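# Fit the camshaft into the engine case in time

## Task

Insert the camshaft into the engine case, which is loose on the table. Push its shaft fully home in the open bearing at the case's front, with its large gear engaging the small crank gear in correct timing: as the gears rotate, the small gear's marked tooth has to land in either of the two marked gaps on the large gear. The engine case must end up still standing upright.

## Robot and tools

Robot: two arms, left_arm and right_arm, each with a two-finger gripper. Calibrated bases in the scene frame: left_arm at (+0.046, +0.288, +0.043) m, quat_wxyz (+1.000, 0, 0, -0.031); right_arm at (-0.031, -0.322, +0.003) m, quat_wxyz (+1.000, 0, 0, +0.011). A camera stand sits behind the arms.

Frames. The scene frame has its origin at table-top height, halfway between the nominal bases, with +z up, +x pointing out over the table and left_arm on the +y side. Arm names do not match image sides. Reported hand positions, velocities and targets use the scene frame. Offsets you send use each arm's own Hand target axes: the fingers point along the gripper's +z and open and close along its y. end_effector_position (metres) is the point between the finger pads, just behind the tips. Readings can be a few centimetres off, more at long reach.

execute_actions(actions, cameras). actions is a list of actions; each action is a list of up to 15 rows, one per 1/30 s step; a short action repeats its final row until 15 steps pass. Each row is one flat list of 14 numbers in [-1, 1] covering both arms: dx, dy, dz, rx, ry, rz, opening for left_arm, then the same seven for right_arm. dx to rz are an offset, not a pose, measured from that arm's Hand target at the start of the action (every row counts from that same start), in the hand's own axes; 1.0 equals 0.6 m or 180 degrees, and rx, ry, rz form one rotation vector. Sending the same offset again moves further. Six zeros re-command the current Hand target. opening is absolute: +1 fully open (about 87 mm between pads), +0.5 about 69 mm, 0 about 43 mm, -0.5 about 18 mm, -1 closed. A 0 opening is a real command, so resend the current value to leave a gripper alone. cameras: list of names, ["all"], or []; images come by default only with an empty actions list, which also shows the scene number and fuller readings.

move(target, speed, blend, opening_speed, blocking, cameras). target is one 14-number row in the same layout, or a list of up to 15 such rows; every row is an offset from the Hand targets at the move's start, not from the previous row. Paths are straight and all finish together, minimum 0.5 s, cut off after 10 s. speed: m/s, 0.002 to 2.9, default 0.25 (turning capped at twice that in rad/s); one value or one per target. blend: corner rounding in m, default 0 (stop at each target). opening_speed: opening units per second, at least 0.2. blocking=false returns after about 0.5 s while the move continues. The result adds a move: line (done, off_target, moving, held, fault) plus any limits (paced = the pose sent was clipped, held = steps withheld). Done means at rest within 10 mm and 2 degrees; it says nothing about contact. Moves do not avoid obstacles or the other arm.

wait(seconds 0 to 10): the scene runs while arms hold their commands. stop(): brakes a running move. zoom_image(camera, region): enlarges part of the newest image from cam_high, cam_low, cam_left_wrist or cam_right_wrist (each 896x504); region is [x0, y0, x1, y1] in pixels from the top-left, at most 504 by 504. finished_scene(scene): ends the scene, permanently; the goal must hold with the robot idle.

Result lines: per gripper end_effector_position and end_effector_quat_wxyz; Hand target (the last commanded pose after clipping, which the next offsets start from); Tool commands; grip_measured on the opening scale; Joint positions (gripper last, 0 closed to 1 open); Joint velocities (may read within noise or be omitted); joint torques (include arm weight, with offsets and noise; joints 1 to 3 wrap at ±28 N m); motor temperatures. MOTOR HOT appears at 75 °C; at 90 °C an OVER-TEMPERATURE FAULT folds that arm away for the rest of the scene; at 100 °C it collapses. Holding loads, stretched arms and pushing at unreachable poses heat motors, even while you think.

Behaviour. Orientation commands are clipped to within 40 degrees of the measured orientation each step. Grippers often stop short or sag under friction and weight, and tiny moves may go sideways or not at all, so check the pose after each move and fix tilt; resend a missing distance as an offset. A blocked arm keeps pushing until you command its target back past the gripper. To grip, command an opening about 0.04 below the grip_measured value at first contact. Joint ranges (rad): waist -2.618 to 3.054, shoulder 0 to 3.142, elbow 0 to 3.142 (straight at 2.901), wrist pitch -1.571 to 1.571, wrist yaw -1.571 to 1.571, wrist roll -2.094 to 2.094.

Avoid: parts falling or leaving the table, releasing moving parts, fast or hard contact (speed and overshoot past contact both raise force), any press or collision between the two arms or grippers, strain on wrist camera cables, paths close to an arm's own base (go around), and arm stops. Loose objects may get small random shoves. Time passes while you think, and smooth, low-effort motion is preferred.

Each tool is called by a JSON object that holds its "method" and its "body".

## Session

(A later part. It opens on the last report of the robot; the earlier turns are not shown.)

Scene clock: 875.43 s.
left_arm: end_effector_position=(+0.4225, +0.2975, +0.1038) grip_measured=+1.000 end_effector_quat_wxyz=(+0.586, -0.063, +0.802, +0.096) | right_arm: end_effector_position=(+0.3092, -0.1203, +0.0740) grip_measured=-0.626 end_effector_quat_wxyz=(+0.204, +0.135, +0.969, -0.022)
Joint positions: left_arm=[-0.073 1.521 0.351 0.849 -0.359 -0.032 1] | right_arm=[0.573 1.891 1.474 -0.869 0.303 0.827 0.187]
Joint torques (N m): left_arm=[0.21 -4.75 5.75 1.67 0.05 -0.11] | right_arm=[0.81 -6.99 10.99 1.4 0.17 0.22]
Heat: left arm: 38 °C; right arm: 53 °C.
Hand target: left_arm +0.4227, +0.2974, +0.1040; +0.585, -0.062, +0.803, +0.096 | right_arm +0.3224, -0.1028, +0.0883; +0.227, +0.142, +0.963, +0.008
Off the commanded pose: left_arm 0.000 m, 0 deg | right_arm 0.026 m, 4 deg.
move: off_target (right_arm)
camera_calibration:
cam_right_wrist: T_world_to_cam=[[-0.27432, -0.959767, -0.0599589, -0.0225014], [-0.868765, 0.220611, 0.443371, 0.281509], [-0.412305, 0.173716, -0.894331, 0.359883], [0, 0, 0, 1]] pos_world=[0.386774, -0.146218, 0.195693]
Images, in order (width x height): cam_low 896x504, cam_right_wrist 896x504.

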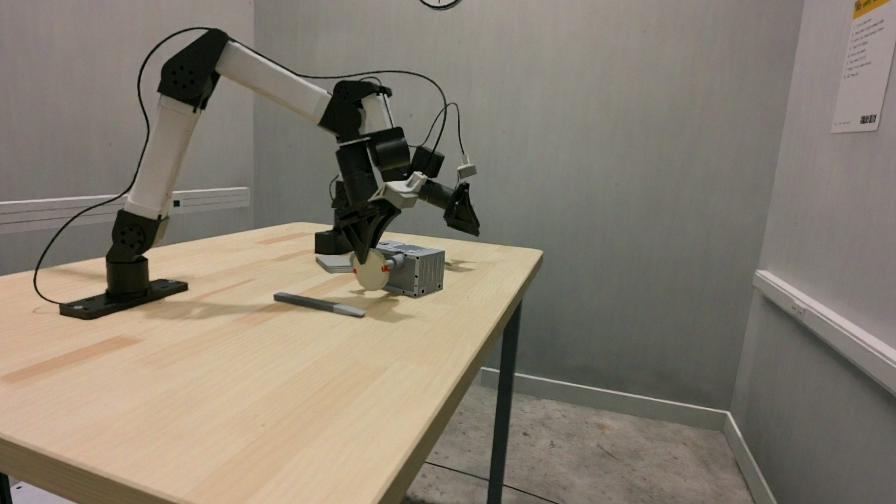

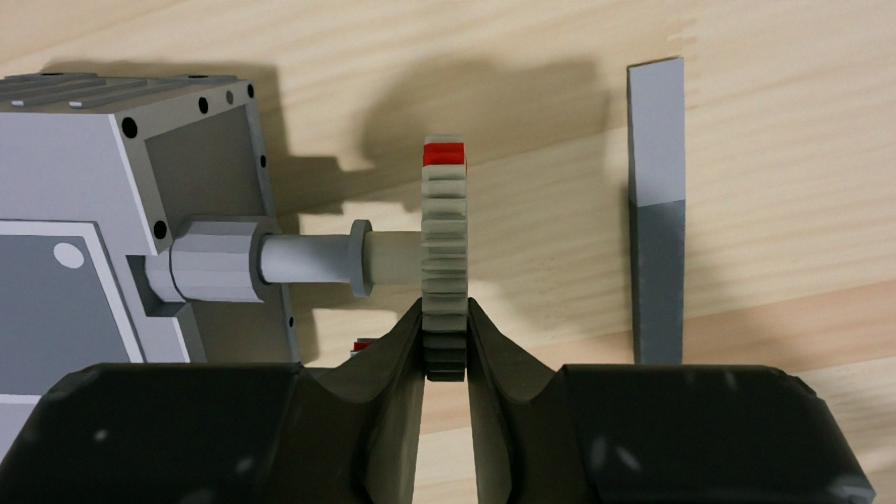

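{"method": "wait", "body": {"seconds": 0, "cameras": ["cam_high","cam_low","cam_right_wrist"]}}

{"method": "zoom_image", "body": {"camera": "cam_high", "region": [400, 200, 510, 300]}}

{"method": "zoom_image", "body": {"camera": "cam_right_wrist", "region": [320, 290, 440, 370]}}

{"method": "zoom_image", "body": {"camera": "cam_low", "region": [345, 230, 385, 265]}}

Scene clock: 914.87 s.
left_arm: end_effector_position=(+0.4225, +0.2975, +0.1038) grip_measured=+1.000 end_effector_quat_wxyz=(+0.586, -0.063, +0.802, +0.096) | right_arm: end_effector_position=(+0.3092, -0.1203, +0.0740) grip_measured=-0.626 end_effector_quat_wxyz=(+0.204, +0.135, +0.969, -0.022)
Joint positions: left_arm=[-0.073 1.521 0.351 0.849 -0.359 -0.032 1] | right_arm=[0.573 1.891 1.474 -0.869 0.303 0.827 0.187]
Joint torques (N m): left_arm=[0.2 -4.7 6.08 1.63 0.08 -0.08] | right_arm=[0.81 -7.01 10.97 1.4 0.17 0.22]
Motor temperatures (°C): left_arm=[22 32 32 38 22 22 22] | right_arm=[23 38 57 33 23 24 26]
Heat: left arm: 38 °C; right arm: 57 °C.
Hand target: left_arm +0.4227, +0.2974, +0.1040; +0.585, -0.062, +0.803, +0.096 | right_arm +0.3224, -0.1028, +0.0883; +0.227, +0.142, +0.963, +0.008
Tool commands: left_gripper/opening=+1.0 right_gripper/opening=-0.75
Off the commanded pose: left_arm 0.000 m, 0 deg | right_arm 0.026 m, 4 deg.
camera_calibration:
cam_right_wrist: T_world_to_cam=[[-0.27432, -0.959767, -0.0599589, -0.0225014], [-0.868765, 0.220611, 0.443371, 0.281509], [-0.412305, 0.173716, -0.894331, 0.359883], [0, 0, 0, 1]] pos_world=[0.386774, -0.146218, 0.195693]
Images, in order (width x height): cam_high 896x504, cam_low 896x504, cam_right_wrist 896x504.

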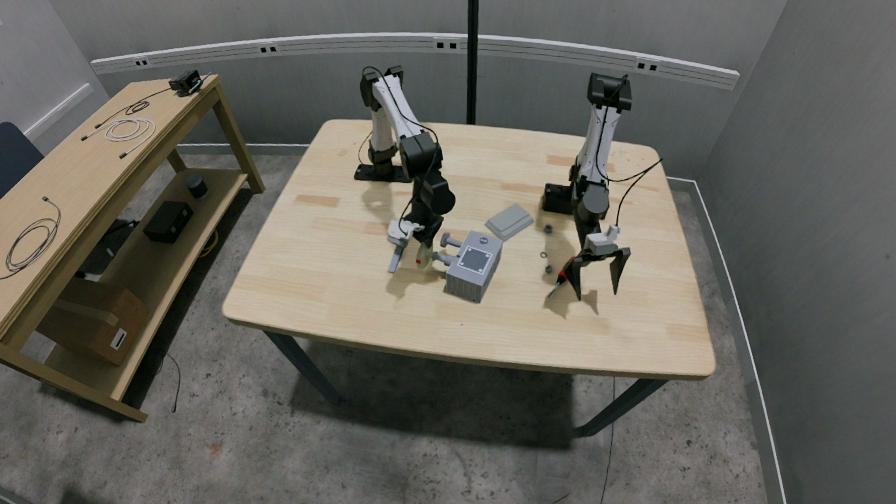

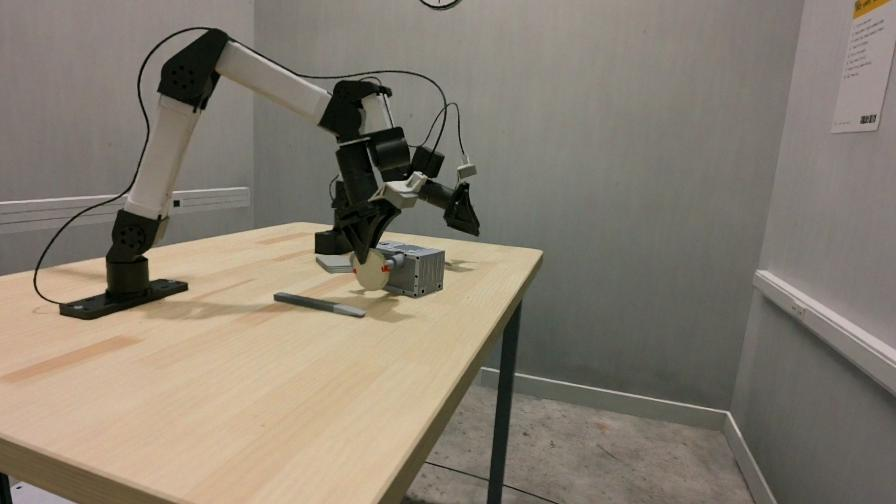

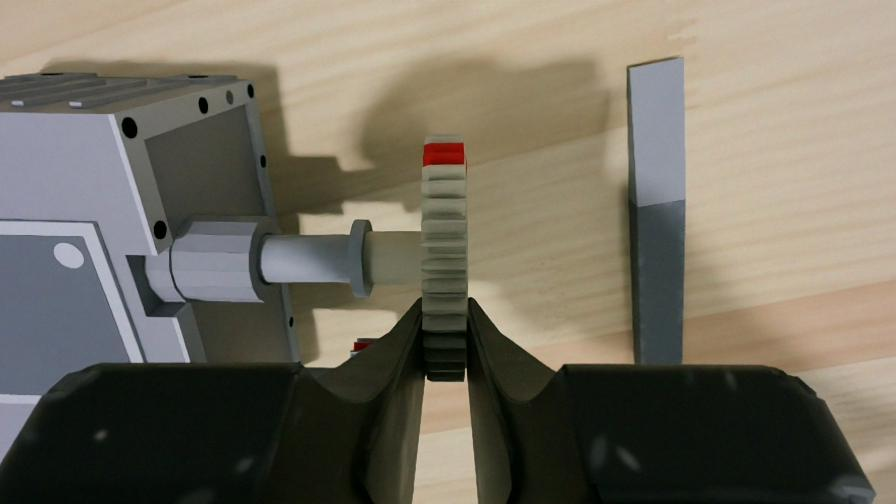

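Scaled by 4.582 from the camera's 896x504 image, which has a finer 1280x720 frame.

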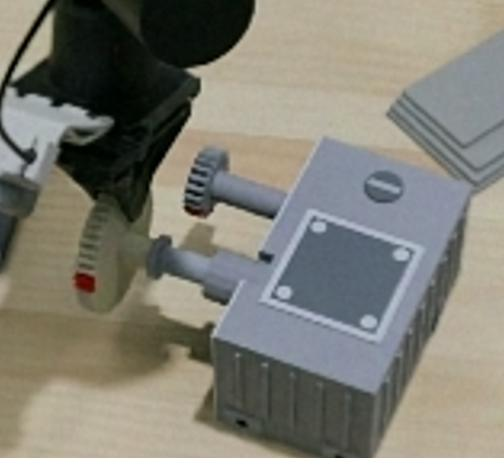

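Scaled by 4.200 from the camera's 896x504 image, which has a finer 1280x720 frame.

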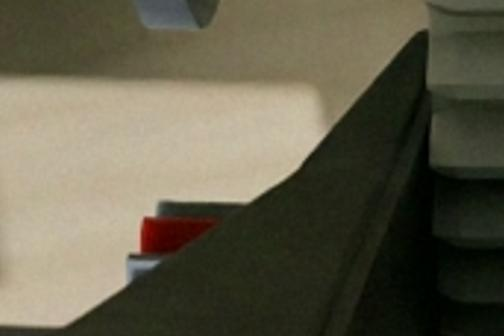

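Scaled by 12.600 from the camera's 896x504 image, which has a finer 1280x720 frame.

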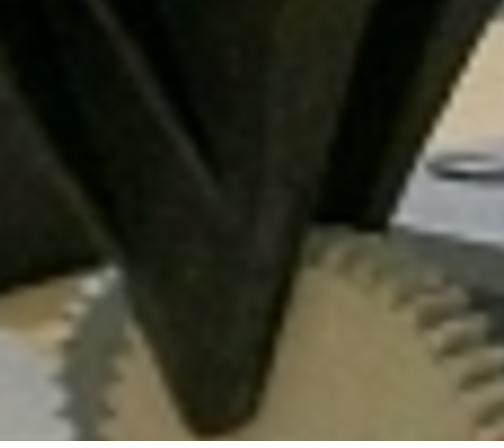

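{"method": "move", "body": {"target": [[0,0,0,0,0,0,1,-0.0035,-0.0267,0.0005,0,0.025,0,-0.75],[0,0,0,0,0,0,1,-0.0035,0.0,0.0005,0,0.025,0,-0.75]], "speed": 0.04, "cameras": ["cam_high","cam_low","cam_right_wrist"]}}

{"method": "zoom_image", "body": {"camera": "cam_high", "region": [400, 220, 480, 290]}}

{"method": "zoom_image", "body": {"camera": "cam_right_wrist", "region": [130, 190, 480, 370]}}

{"method": "zoom_image", "body": {"camera": "cam_low", "region": [340, 240, 412, 295]}}

Scene clock: 961.63 s.
left_arm: end_effector_position=(+0.4225, +0.2975, +0.1038) grip_measured=+1.000 end_effector_quat_wxyz=(+0.586, -0.063, +0.802, +0.096) | right_arm: end_effector_position=(+0.3101, -0.1205, +0.0756) grip_measured=-0.626 end_effector_quat_wxyz=(+0.166, +0.134, +0.977, -0.018)
Joint positions: left_arm=[-0.073 1.521 0.351 0.849 -0.359 -0.032 1] | right_arm=[0.545 1.94 1.559 -0.953 0.241 0.81 0.187]
Joint torques (N m): left_arm=[0.14 -4.77 6.04 1.68 0.05 -0.11] | right_arm=[0.47 -7.25 10.93 1.35 0.06 0.2]
Motor temperatures (°C): left_arm=[22 32 32 38 22 22 22] | right_arm=[23 38 58 33 23 24 26]
Heat: left arm: 38 °C; right arm: 58 °C.
Hand target: left_arm +0.4227, +0.2974, +0.1040; +0.585, -0.062, +0.803, +0.096 | right_arm +0.3243, -0.1034, +0.0890; +0.189, +0.141, +0.972, +0.014
Off the commanded pose: left_arm 0.000 m, 0 deg | right_arm 0.026 m, 5 deg.
move: off_target (right_arm)
camera_calibration:
cam_right_wrist: T_world_to_cam=[[-0.275008, -0.959849, -0.0553252, -0.0224663], [-0.833933, 0.209504, 0.510552, 0.264411], [-0.478462, 0.186543, -0.858065, 0.380982], [0, 0, 0, 1]] pos_world=[0.396608, -0.148029, 0.190668]
Images, in order (width x height): cam_high 896x504, cam_low 896x504, cam_right_wrist 896x504.

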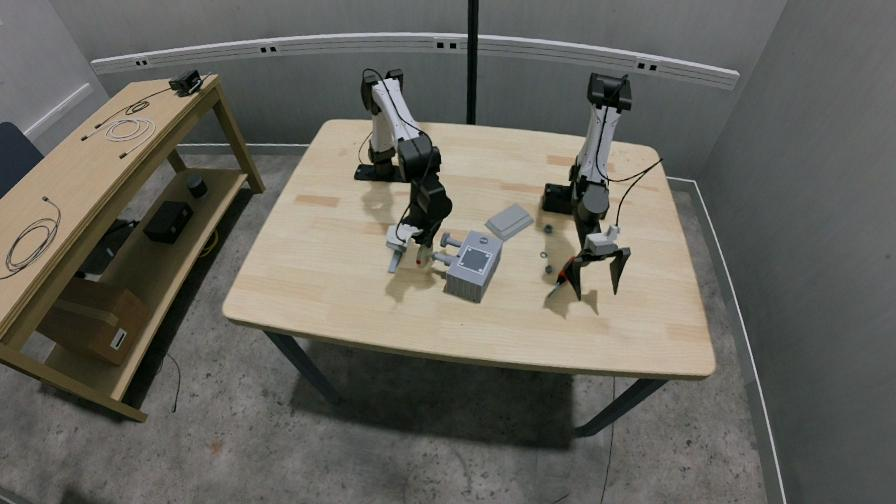

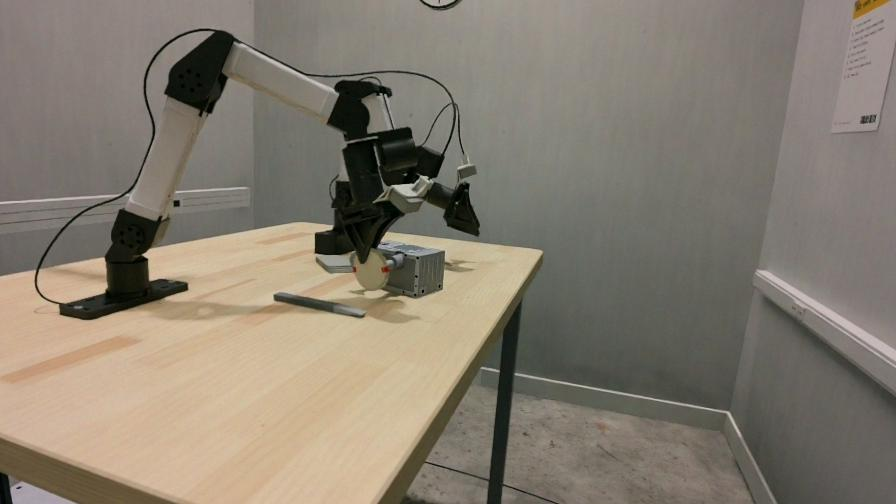

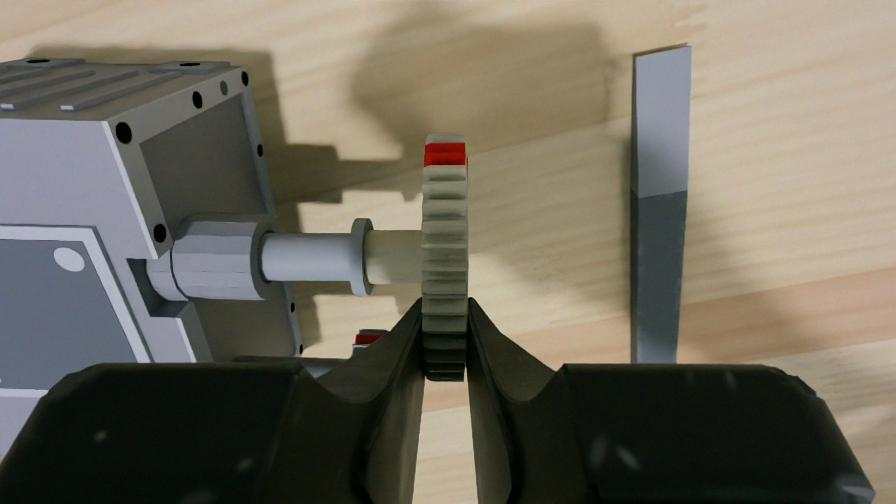

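Scaled by 6.300 from the camera's 896x504 image, which has a finer 1280x720 frame.

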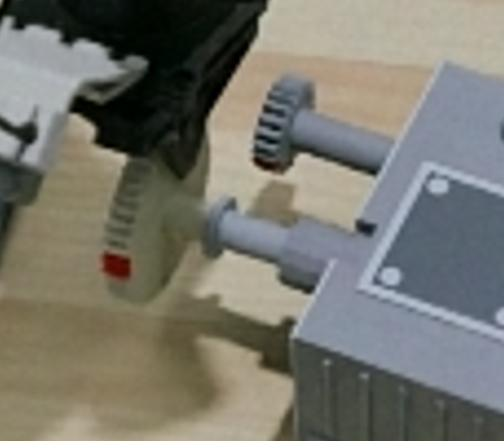

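Scaled by 1.440 from the camera's 896x504 image, which has a finer 1280x720 frame.

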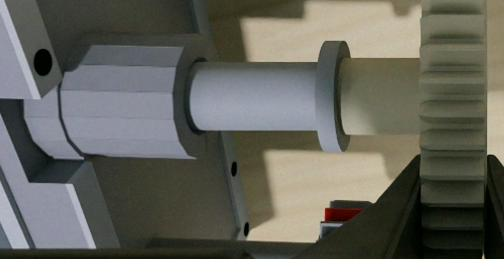

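Scaled by 7.000 from the camera's 896x504 image, which has a finer 1280x720 frame.

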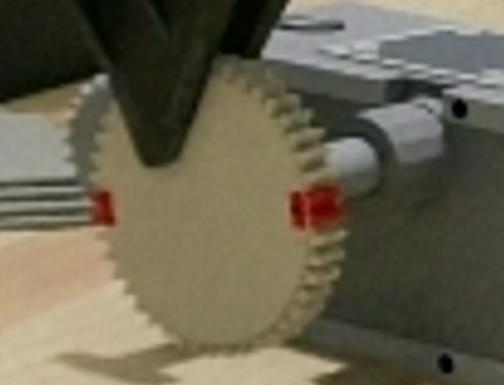

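{"method": "zoom_image", "body": {"camera": "cam_low", "region": [376, 240, 408, 272]}}

{"method": "zoom_image", "body": {"camera": "cam_high", "region": [425, 240, 465, 270]}}

{"method": "zoom_image", "body": {"camera": "cam_right_wrist", "region": [225, 200, 325, 320]}}

Scaled by 15.750 from the camera's 896x504 image, which has a finer 1280x720 frame.

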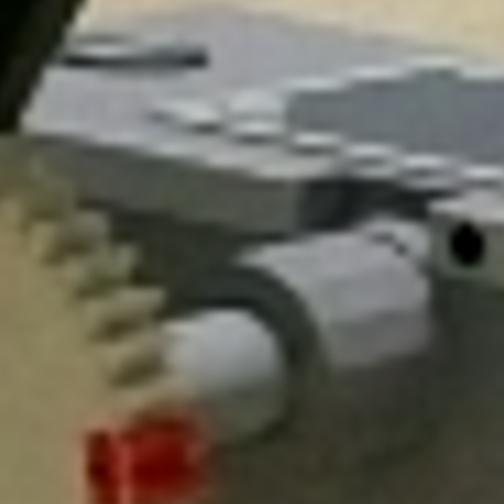

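Scaled by 12.600 from the camera's 896x504 image, which has a finer 1280x720 frame.

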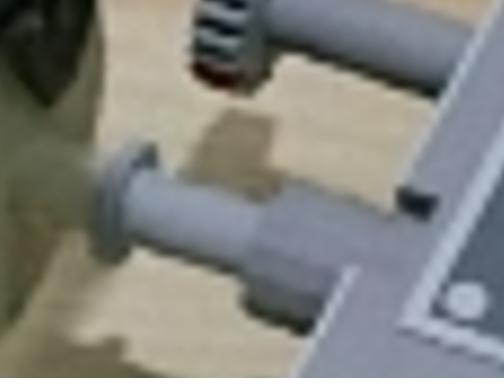

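Scaled by 4.200 from the camera's 896x504 image, which has a finer 1280x720 frame.

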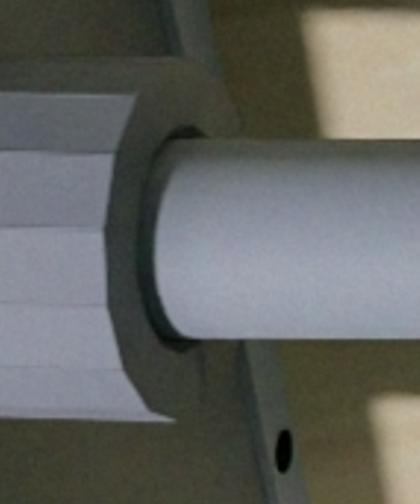

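{"method": "move", "body": {"target": [[0,0,0,0,0,0,1,0,-0.028,-0.0025,0.028,0,0,-0.75],[0,0,0,0,0,0,1,0,-0.008,-0.0025,0.028,0,0,-0.75]], "speed": 0.04, "cameras": ["cam_low","cam_right_wrist"]}}

{"method": "zoom_image", "body": {"camera": "cam_low", "region": [376, 240, 408, 272]}}

{"method": "zoom_image", "body": {"camera": "cam_right_wrist", "region": [130, 190, 480, 370]}}

Scene clock: 1052.03 s.
left_arm: end_effector_position=(+0.4225, +0.2975, +0.1038) grip_measured=+1.000 end_effector_quat_wxyz=(+0.586, -0.063, +0.802, +0.096) | right_arm: end_effector_position=(+0.3132, -0.1139, +0.0777) grip_measured=-0.626 end_effector_quat_wxyz=(+0.162, +0.143, +0.976, -0.037)
Joint positions: left_arm=[-0.073 1.521 0.351 0.849 -0.359 -0.032 1] | right_arm=[0.566 1.995 1.646 -1.024 0.272 0.85 0.187]
Joint torques (N m): left_arm=[0.35 -4.7 6.06 1.61 0.1 -0.09] | right_arm=[0.27 -7.65 10.55 0.89 0.43 0.17]
Motor temperatures (°C): left_arm=[22 32 33 38 22 22 22] | right_arm=[23 40 58 32 23 24 26]
Heat: left arm: 38 °C; right arm: 58 °C.
Hand target: left_arm +0.4227, +0.2974, +0.1040; +0.585, -0.062, +0.803, +0.096 | right_arm +0.3226, -0.1080, +0.0899; +0.183, +0.150, +0.971, -0.029
Off the commanded pose: left_arm 0.000 m, 0 deg | right_arm 0.017 m, 3 deg.
move: off_target (right_arm)
camera_calibration:
cam_right_wrist: T_world_to_cam=[[-0.298668, -0.954148, -0.0199982, -0.00987183], [-0.822497, 0.246718, 0.512474, 0.265012], [-0.484042, 0.169508, -0.85847, 0.382778], [0, 0, 0, 1]] pos_world=[0.400304, -0.139686, 0.192595]
Images, in order (width x height): cam_low 896x504, cam_right_wrist 896x504.

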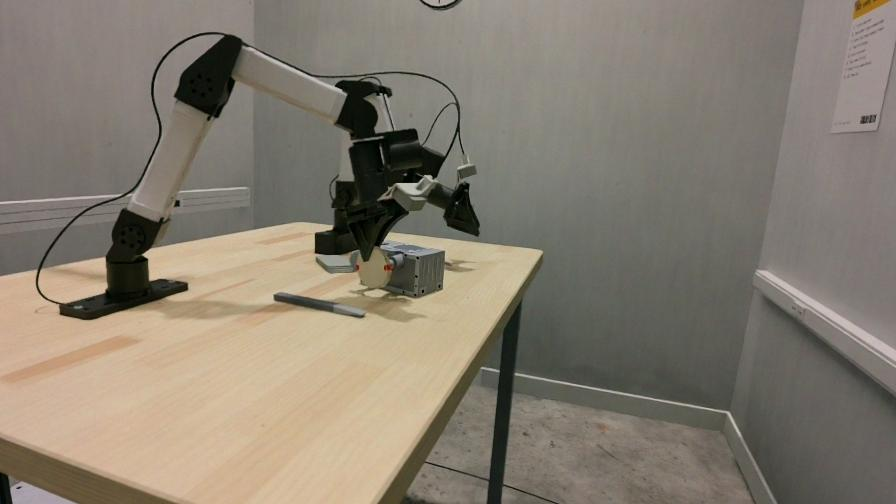

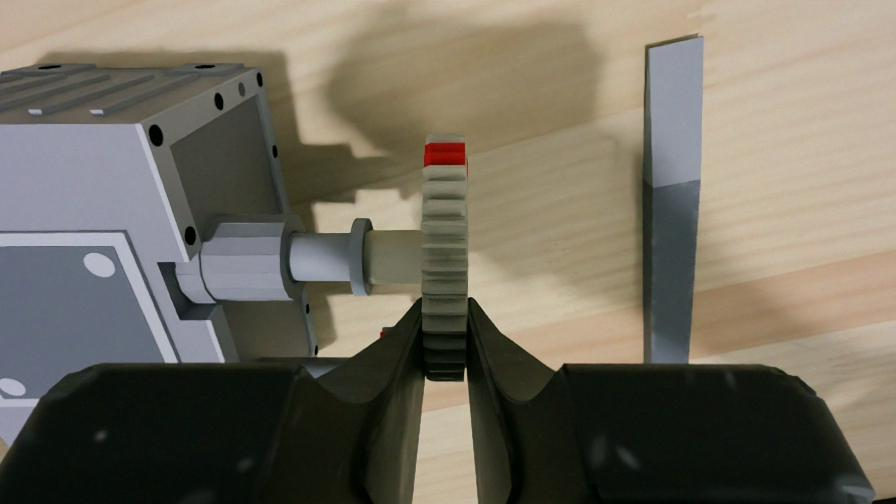

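Scaled by 15.750 from the camera's 896x504 image, which has a finer 1280x720 frame.

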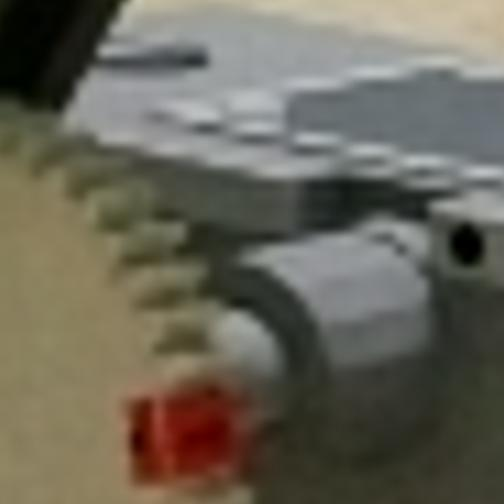

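Scaled by 1.440 from the camera's 896x504 image, which has a finer 1280x720 frame.

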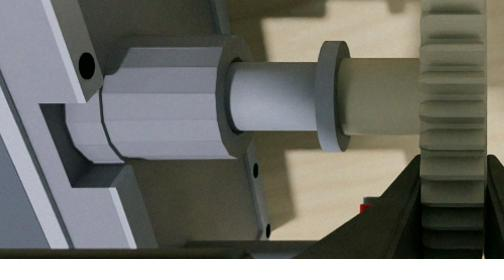

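{"method": "move", "body": {"target": [0,0,0,0,0,0,1,0,0.0145,0,0,0,0,-0.75], "speed": 0.04, "cameras": ["cam_high","cam_low","cam_right_wrist"]}}

{"method": "zoom_image", "body": {"camera": "cam_low", "region": [345, 240, 417, 295]}}

{"method": "zoom_image", "body": {"camera": "cam_right_wrist", "region": [130, 190, 480, 370]}}

{"method": "zoom_image", "body": {"camera": "cam_high", "region": [410, 225, 470, 275]}}

Scene clock: 1063.97 s.
left_arm: end_effector_position=(+0.4225, +0.2975, +0.1038) grip_measured=+1.000 end_effector_quat_wxyz=(+0.586, -0.063, +0.802, +0.096) | right_arm: end_effector_position=(+0.3119, -0.1115, +0.0778) grip_measured=-0.626 end_effector_quat_wxyz=(+0.154, +0.141, +0.977, -0.045)
Joint positions: left_arm=[-0.073 1.521 0.351 0.849 -0.359 -0.032 1] | right_arm=[0.573 2.019 1.684 -1.062 0.274 0.857 0.187]
Joint torques (N m): left_arm=[0.16 -4.9 6.01 1.67 0.11 -0.13] | right_arm=[0.79 -7.53 10.85 1.06 0.44 0.24]
Motor temperatures (°C): left_arm=[22 32 33 38 22 22 22] | right_arm=[23 39 57 31 23 24 26]
Heat: left arm: 38 °C; right arm: 57 °C.
Hand target: left_arm +0.4227, +0.2974, +0.1040; +0.585, -0.062, +0.803, +0.096 | right_arm +0.3251, -0.0998, +0.0898; +0.183, +0.150, +0.971, -0.029
Off the commanded pose: left_arm 0.000 m, 0 deg | right_arm 0.021 m, 4 deg.
move: off_target (right_arm)
camera_calibration:
cam_right_wrist: T_world_to_cam=[[-0.299022, -0.954243, -0.00252484, -0.00920737], [-0.812732, 0.25329, 0.524701, 0.260058], [-0.500053, 0.158949, -0.851283, 0.385178], [0, 0, 0, 1]] pos_world=[0.401213, -0.13588, 0.19142]
Images, in order (width x height): cam_high 896x504, cam_low 896x504, cam_right_wrist 896x504.

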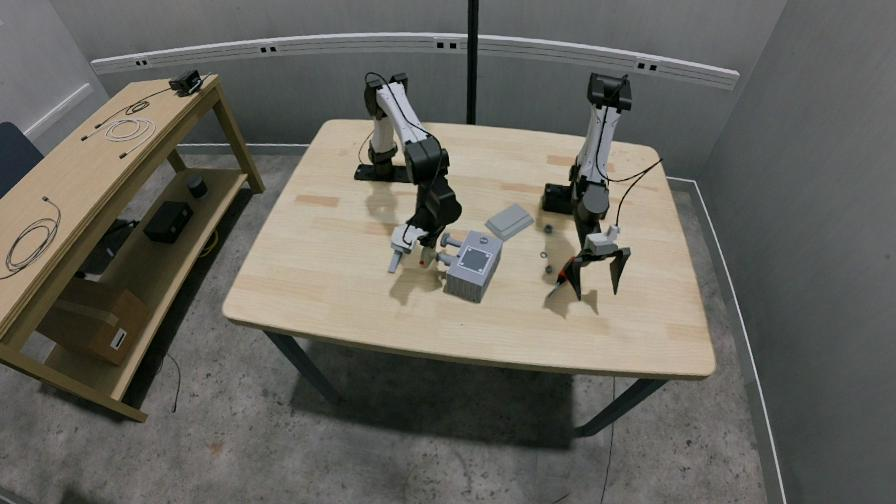

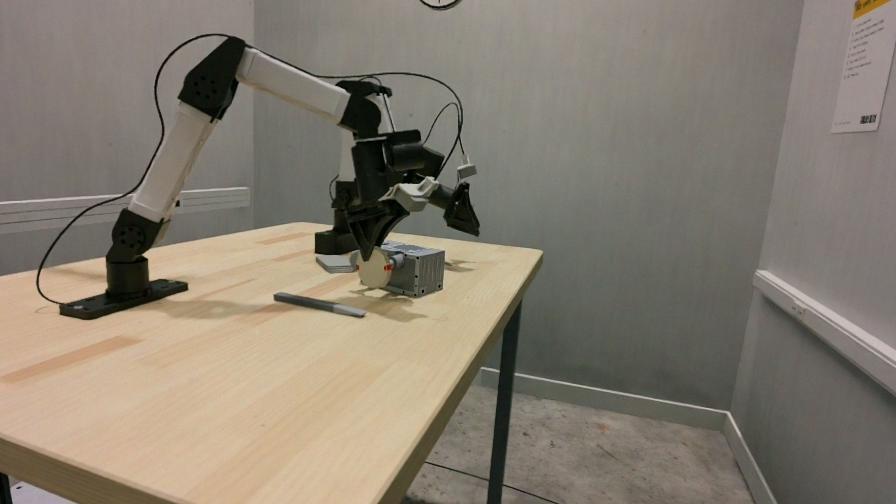

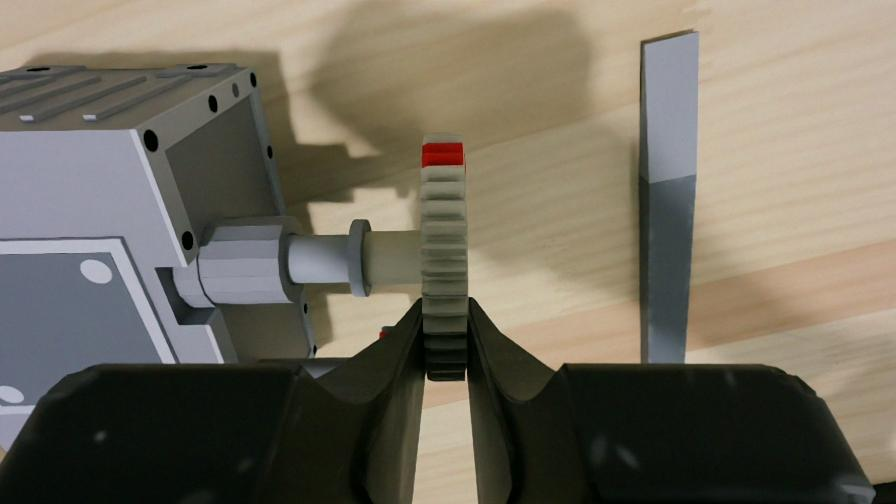

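Scaled by 7.000 from the camera's 896x504 image, which has a finer 1280x720 frame.

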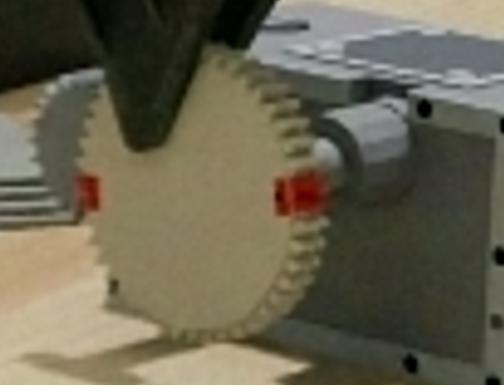

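Scaled by 1.440 from the camera's 896x504 image, which has a finer 1280x720 frame.

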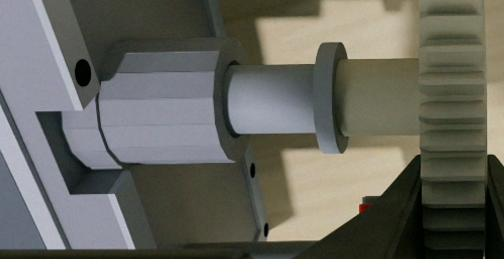

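Scaled by 8.400 from the camera's 896x504 image, which has a finer 1280x720 frame.

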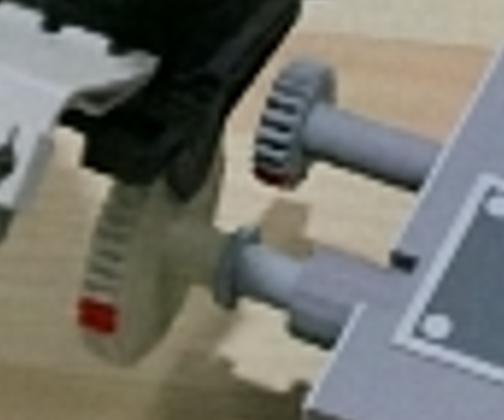

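{"method": "move", "body": {"target": [[0,0,0,0,0,0,1,0.0005,-0.02,0.001,-0.006,0,0,-0.75],[0,0,0,0,0,0,1,0.001,0.005,0.002,-0.009,0,0,-0.75]], "speed": 0.05, "cameras": ["cam_low","cam_right_wrist"]}}

{"method": "zoom_image", "body": {"camera": "cam_right_wrist", "region": [130, 190, 480, 370]}}

Scene clock: 1081.80 s.
left_arm: end_effector_position=(+0.4225, +0.2975, +0.1038) grip_measured=+1.000 end_effector_quat_wxyz=(+0.586, -0.063, +0.802, +0.096) | right_arm: end_effector_position=(+0.3119, -0.1112, +0.0777) grip_measured=-0.626 end_effector_quat_wxyz=(+0.160, +0.140, +0.976, -0.039)
Joint positions: left_arm=[-0.073 1.521 0.351 0.849 -0.359 -0.032 1] | right_arm=[0.573 2.004 1.66 -1.038 0.272 0.853 0.187]
Joint torques (N m): left_arm=[0.23 -4.72 5.97 1.63 0.06 -0.12] | right_arm=[0.55 -7.32 10.66 1.22 0.26 0.18]
Motor temperatures (°C): left_arm=[22 32 33 38 22 22 22] | right_arm=[23 40 55 31 23 24 26]
Heat: left arm: 38 °C; right arm: 55 °C.
Hand target: left_arm +0.4227, +0.2974, +0.1040; +0.585, -0.062, +0.803, +0.096 | right_arm +0.3259, -0.0968, +0.0886; +0.185, +0.147, +0.972, -0.015
Off the commanded pose: left_arm 0.000 m, 0 deg | right_arm 0.023 m, 4 deg.
move: off_target (right_arm)
camera_calibration:
cam_right_wrist: T_world_to_cam=[[-0.294576, -0.955519, -0.0144401, -0.0094274], [-0.820177, 0.245039, 0.516977, 0.26206], [-0.490443, 0.164133, -0.855877, 0.383021], [0, 0, 0, 1]] pos_world=[0.400009, -0.136089, 0.192203]
Images, in order (width x height): cam_low 896x504, cam_right_wrist 896x504.

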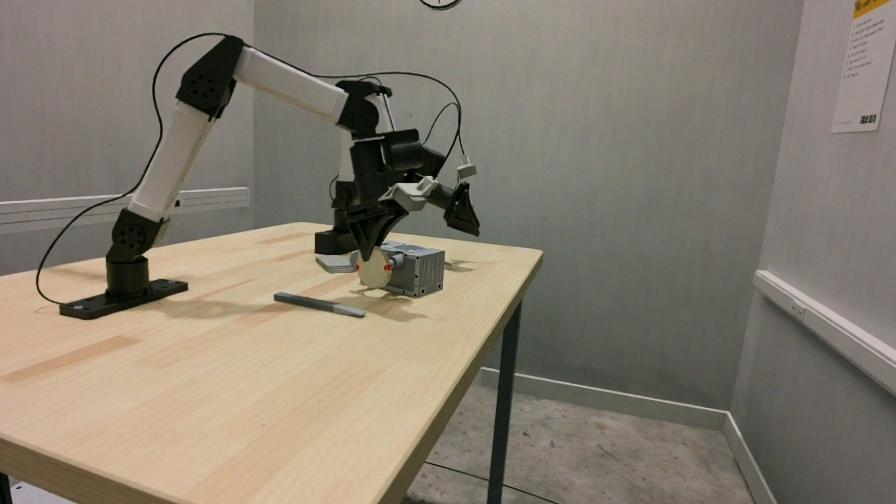

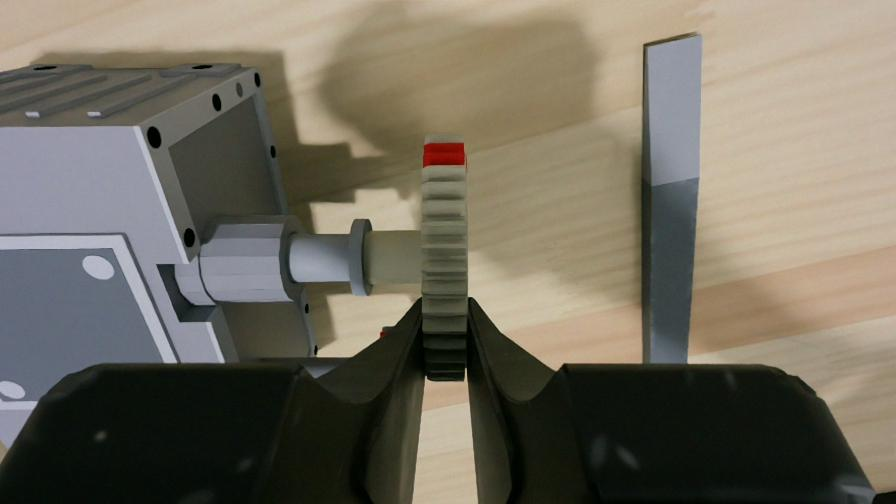

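Scaled by 1.440 from the camera's 896x504 image, which has a finer 1280x720 frame.

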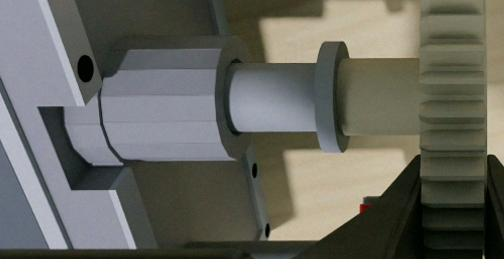

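{"method": "wait", "body": {"seconds": 0, "cameras": ["cam_high"]}}

{"method": "zoom_image", "body": {"camera": "cam_high", "region": [422, 225, 462, 265]}}

Scene clock: 1097.10 s.
left_arm: end_effector_position=(+0.4225, +0.2975, +0.1038) grip_measured=+1.000 end_effector_quat_wxyz=(+0.586, -0.063, +0.802, +0.096) | right_arm: end_effector_position=(+0.3120, -0.1111, +0.0778) grip_measured=-0.626 end_effector_quat_wxyz=(+0.160, +0.140, +0.976, -0.039)
Joint positions: left_arm=[-0.073 1.521 0.351 0.849 -0.359 -0.032 1] | right_arm=[0.573 2.004 1.661 -1.038 0.272 0.853 0.187]
Joint torques (N m): left_arm=[0.27 -4.81 5.93 1.66 0.08 -0.12] | right_arm=[0.55 -7.31 10.65 1.23 0.26 0.18]
Motor temperatures (°C): left_arm=[22 32 33 38 22 22 22] | right_arm=[23 39 56 31 23 24 26]
Heat: left arm: 38 °C; right arm: 56 °C.
Hand target: left_arm +0.4227, +0.2974, +0.1040; +0.585, -0.062, +0.803, +0.096 | right_arm +0.3259, -0.0968, +0.0887; +0.185, +0.147, +0.972, -0.015
Tool commands: left_gripper/opening=+1.0 right_gripper/opening=-0.75
Off the commanded pose: left_arm 0.000 m, 0 deg | right_arm 0.023 m, 4 deg.
Images, in order (width x height): cam_high 896x504.

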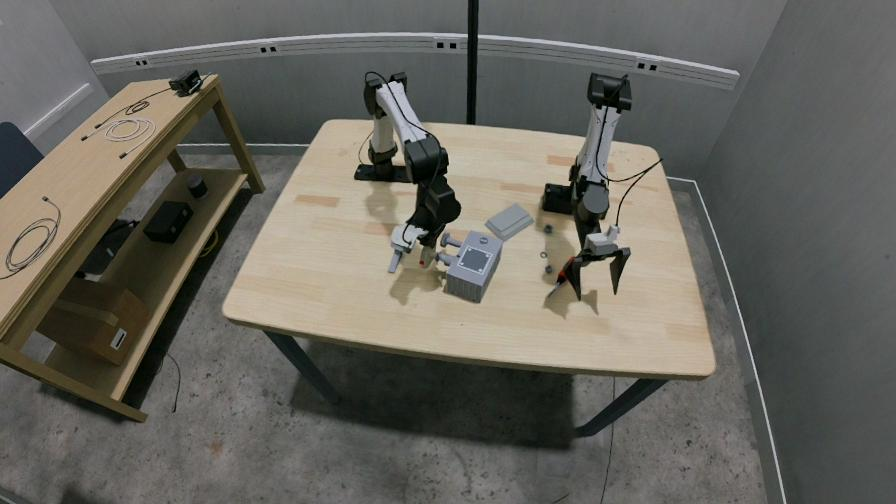

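Scaled by 12.600 from the camera's 896x504 image, which has a finer 1280x720 frame.

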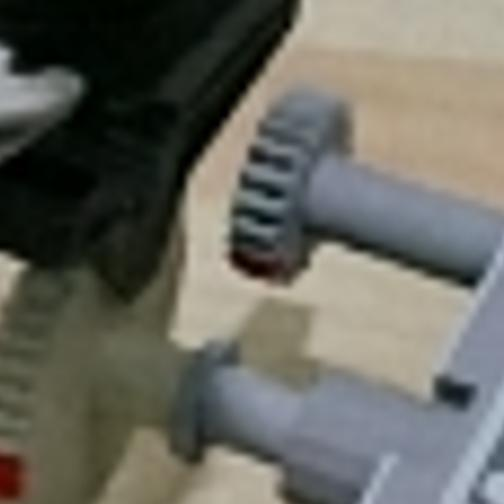

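{"method": "move", "body": {"target": [[0,0,0,0,0,0,1,0.0035,0.002,0,0,-0.025,0,-0.75],[0,0,0,0,0,0,1,-0.0028,0.004,0,0,0.02,0,-0.75],[0,0,0,0,0,0,1,0.0035,0.006,0,0,-0.025,0,-0.75],[0,0,0,0,0,0,1,0,0.006,0,0,0,0,-0.75]], "speed": 0.06, "cameras": ["cam_low","cam_right_wrist"]}}

{"method": "zoom_image", "body": {"camera": "cam_right_wrist", "region": [130, 190, 480, 370]}}

{"method": "zoom_image", "body": {"camera": "cam_low", "region": [345, 240, 417, 295]}}

Scene clock: 1120.50 s.
left_arm: end_effector_position=(+0.4225, +0.2975, +0.1038) grip_measured=+1.000 end_effector_quat_wxyz=(+0.586, -0.063, +0.802, +0.096) | right_arm: end_effector_position=(+0.3119, -0.1102, +0.0777) grip_measured=-0.624 end_effector_quat_wxyz=(+0.165, +0.142, +0.975, -0.050)
Joint positions: left_arm=[-0.073 1.521 0.351 0.849 -0.359 -0.032 1] | right_arm=[0.585 2.015 1.675 -1.053 0.298 0.869 0.188]
Joint torques (N m): left_arm=[0.08 -4.79 5.83 1.66 0.06 -0.07] | right_arm=[0.03 -7.36 10.93 1.28 0.03 0.06]
Motor temperatures (°C): left_arm=[22 32 33 38 22 22 22] | right_arm=[23 39 56 31 23 24 26]
Heat: left arm: 38 °C; right arm: 56 °C.
Hand target: left_arm +0.4227, +0.2974, +0.1040; +0.585, -0.062, +0.803, +0.096 | right_arm +0.3270, -0.0933, +0.0888; +0.185, +0.147, +0.972, -0.015
Off the commanded pose: left_arm 0.000 m, 0 deg | right_arm 0.025 m, 5 deg.
move: off_target (right_arm)
camera_calibration:
cam_right_wrist: T_world_to_cam=[[-0.301786, -0.953365, 0.00454699, -0.0075205], [-0.821968, 0.262603, 0.50538, 0.265272], [-0.483005, 0.148779, -0.862885, 0.379347], [0, 0, 0, 1]] pos_world=[0.399002, -0.13327, 0.193304]
Images, in order (width x height): cam_low 896x504, cam_right_wrist 896x504.

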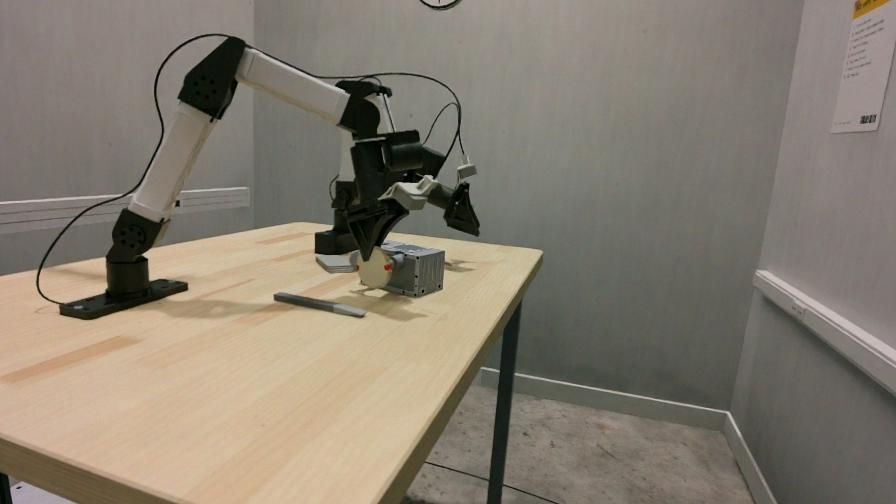

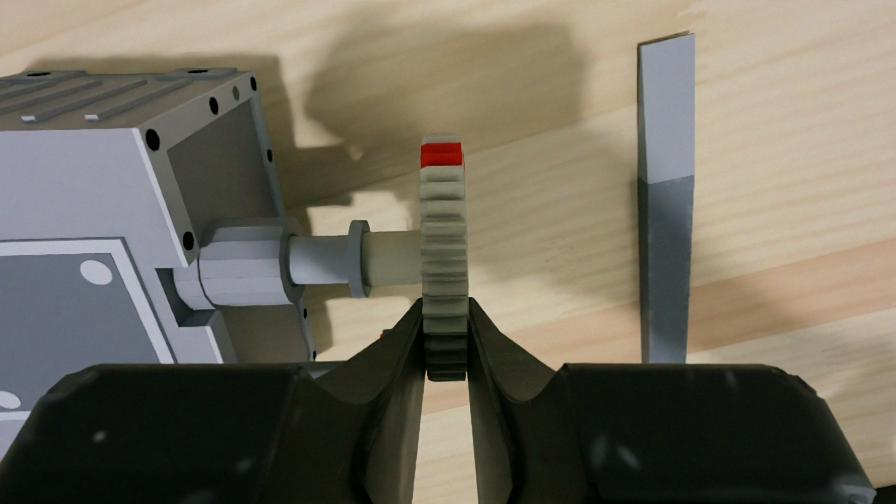

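Scaled by 1.440 from the camera's 896x504 image, which has a finer 1280x720 frame.

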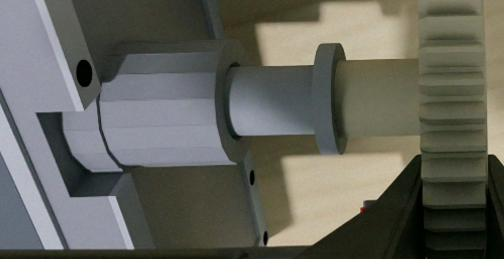

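Scaled by 7.000 from the camera's 896x504 image, which has a finer 1280x720 frame.

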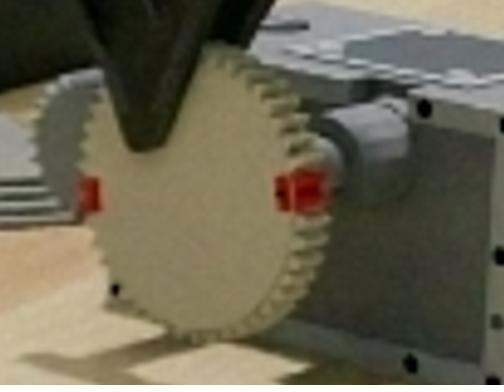

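{"method": "move", "body": {"target": [[0,0,0,0,0,0,1,0.001,-0.03,0.002,-0.01,0,0,-0.75],[0,0,0,0,0,0,1,0.001,-0.015,0.003,-0.02,0,0,-0.75],[0,0,0,0,0,0,1,0.002,0.0,0.005,-0.03,0,0,-0.75]], "speed": 0.05, "cameras": ["cam_low","cam_right_wrist"]}}

{"method": "zoom_image", "body": {"camera": "cam_right_wrist", "region": [130, 190, 480, 370]}}

Scene clock: 1132.13 s.
left_arm: end_effector_position=(+0.4225, +0.2975, +0.1038) grip_measured=+1.000 end_effector_quat_wxyz=(+0.586, -0.063, +0.802, +0.096) | right_arm: end_effector_position=(+0.3125, -0.1115, +0.0759) grip_measured=-0.626 end_effector_quat_wxyz=(+0.165, +0.137, +0.977, -0.019)
Joint positions: left_arm=[-0.073 1.521 0.351 0.849 -0.359 -0.032 1] | right_arm=[0.561 1.971 1.604 -0.976 0.246 0.833 0.187]
Joint torques (N m): left_arm=[0.1 -4.85 6.11 1.63 0.08 -0.08] | right_arm=[-0.13 -9.06 6.53 1.97 -0.18 -0.03]
Motor temperatures (°C): left_arm=[22 32 33 38 22 22 22] | right_arm=[23 39 57 31 23 24 26]
Heat: left arm: 38 °C; right arm: 57 °C.
Hand target: left_arm +0.4227, +0.2974, +0.1040; +0.585, -0.062, +0.803, +0.096 | right_arm +0.3269, -0.0933, +0.0855; +0.192, +0.138, +0.971, +0.031
Off the commanded pose: left_arm 0.000 m, 0 deg | right_arm 0.025 m, 7 deg.
move: off_target (right_arm)
camera_calibration:
cam_right_wrist: T_world_to_cam=[[-0.281866, -0.95795, -0.0537015, -0.0109146], [-0.831043, 0.215787, 0.512644, 0.263983], [-0.479499, 0.189125, -0.85692, 0.381234], [0, 0, 0, 1]] pos_world=[0.399107, -0.139521, 0.190772]
Images, in order (width x height): cam_low 896x504, cam_right_wrist 896x504.

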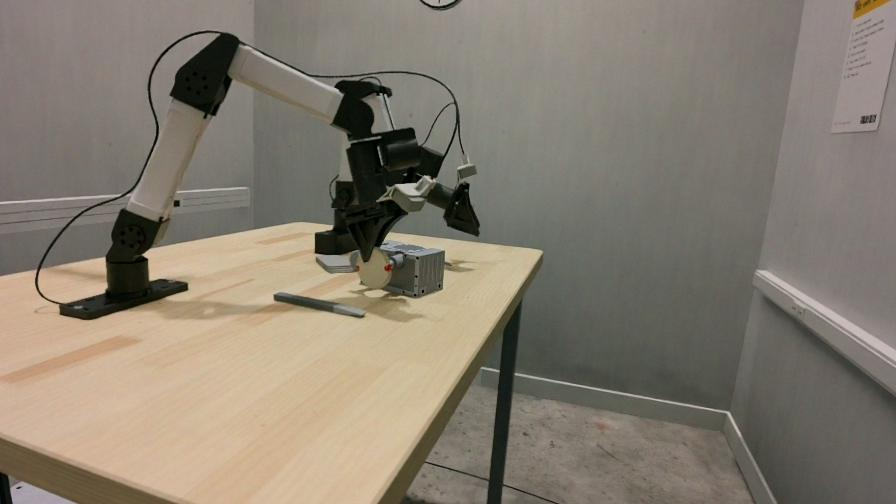

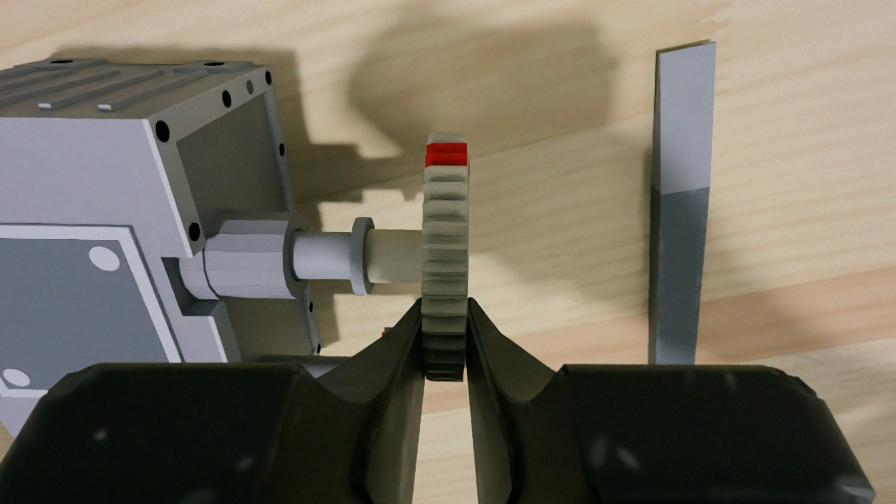

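Scaled by 1.440 from the camera's 896x504 image, which has a finer 1280x720 frame.

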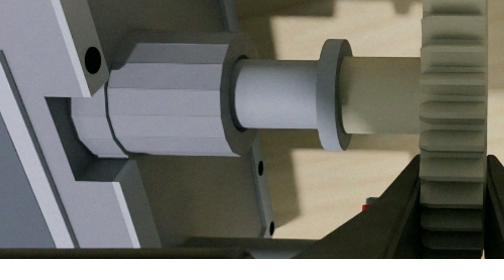

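{"method": "zoom_image", "body": {"camera": "cam_right_wrist", "region": [190, 205, 390, 305]}}

{"method": "zoom_image", "body": {"camera": "cam_low", "region": [380, 240, 412, 272]}}

Scaled by 2.520 from the camera's 896x504 image, which has a finer 1280x720 frame.

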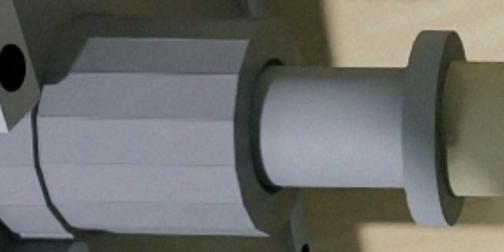

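Scaled by 15.750 from the camera's 896x504 image, which has a finer 1280x720 frame.

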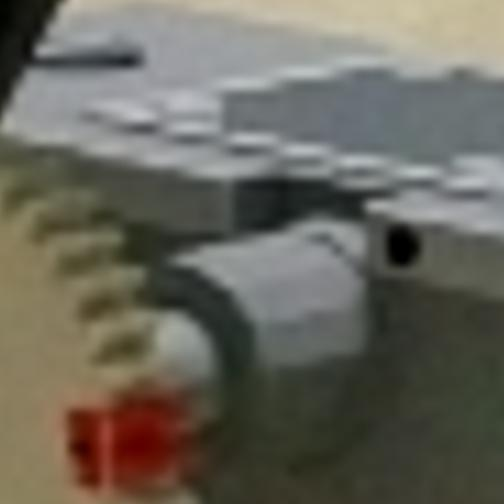

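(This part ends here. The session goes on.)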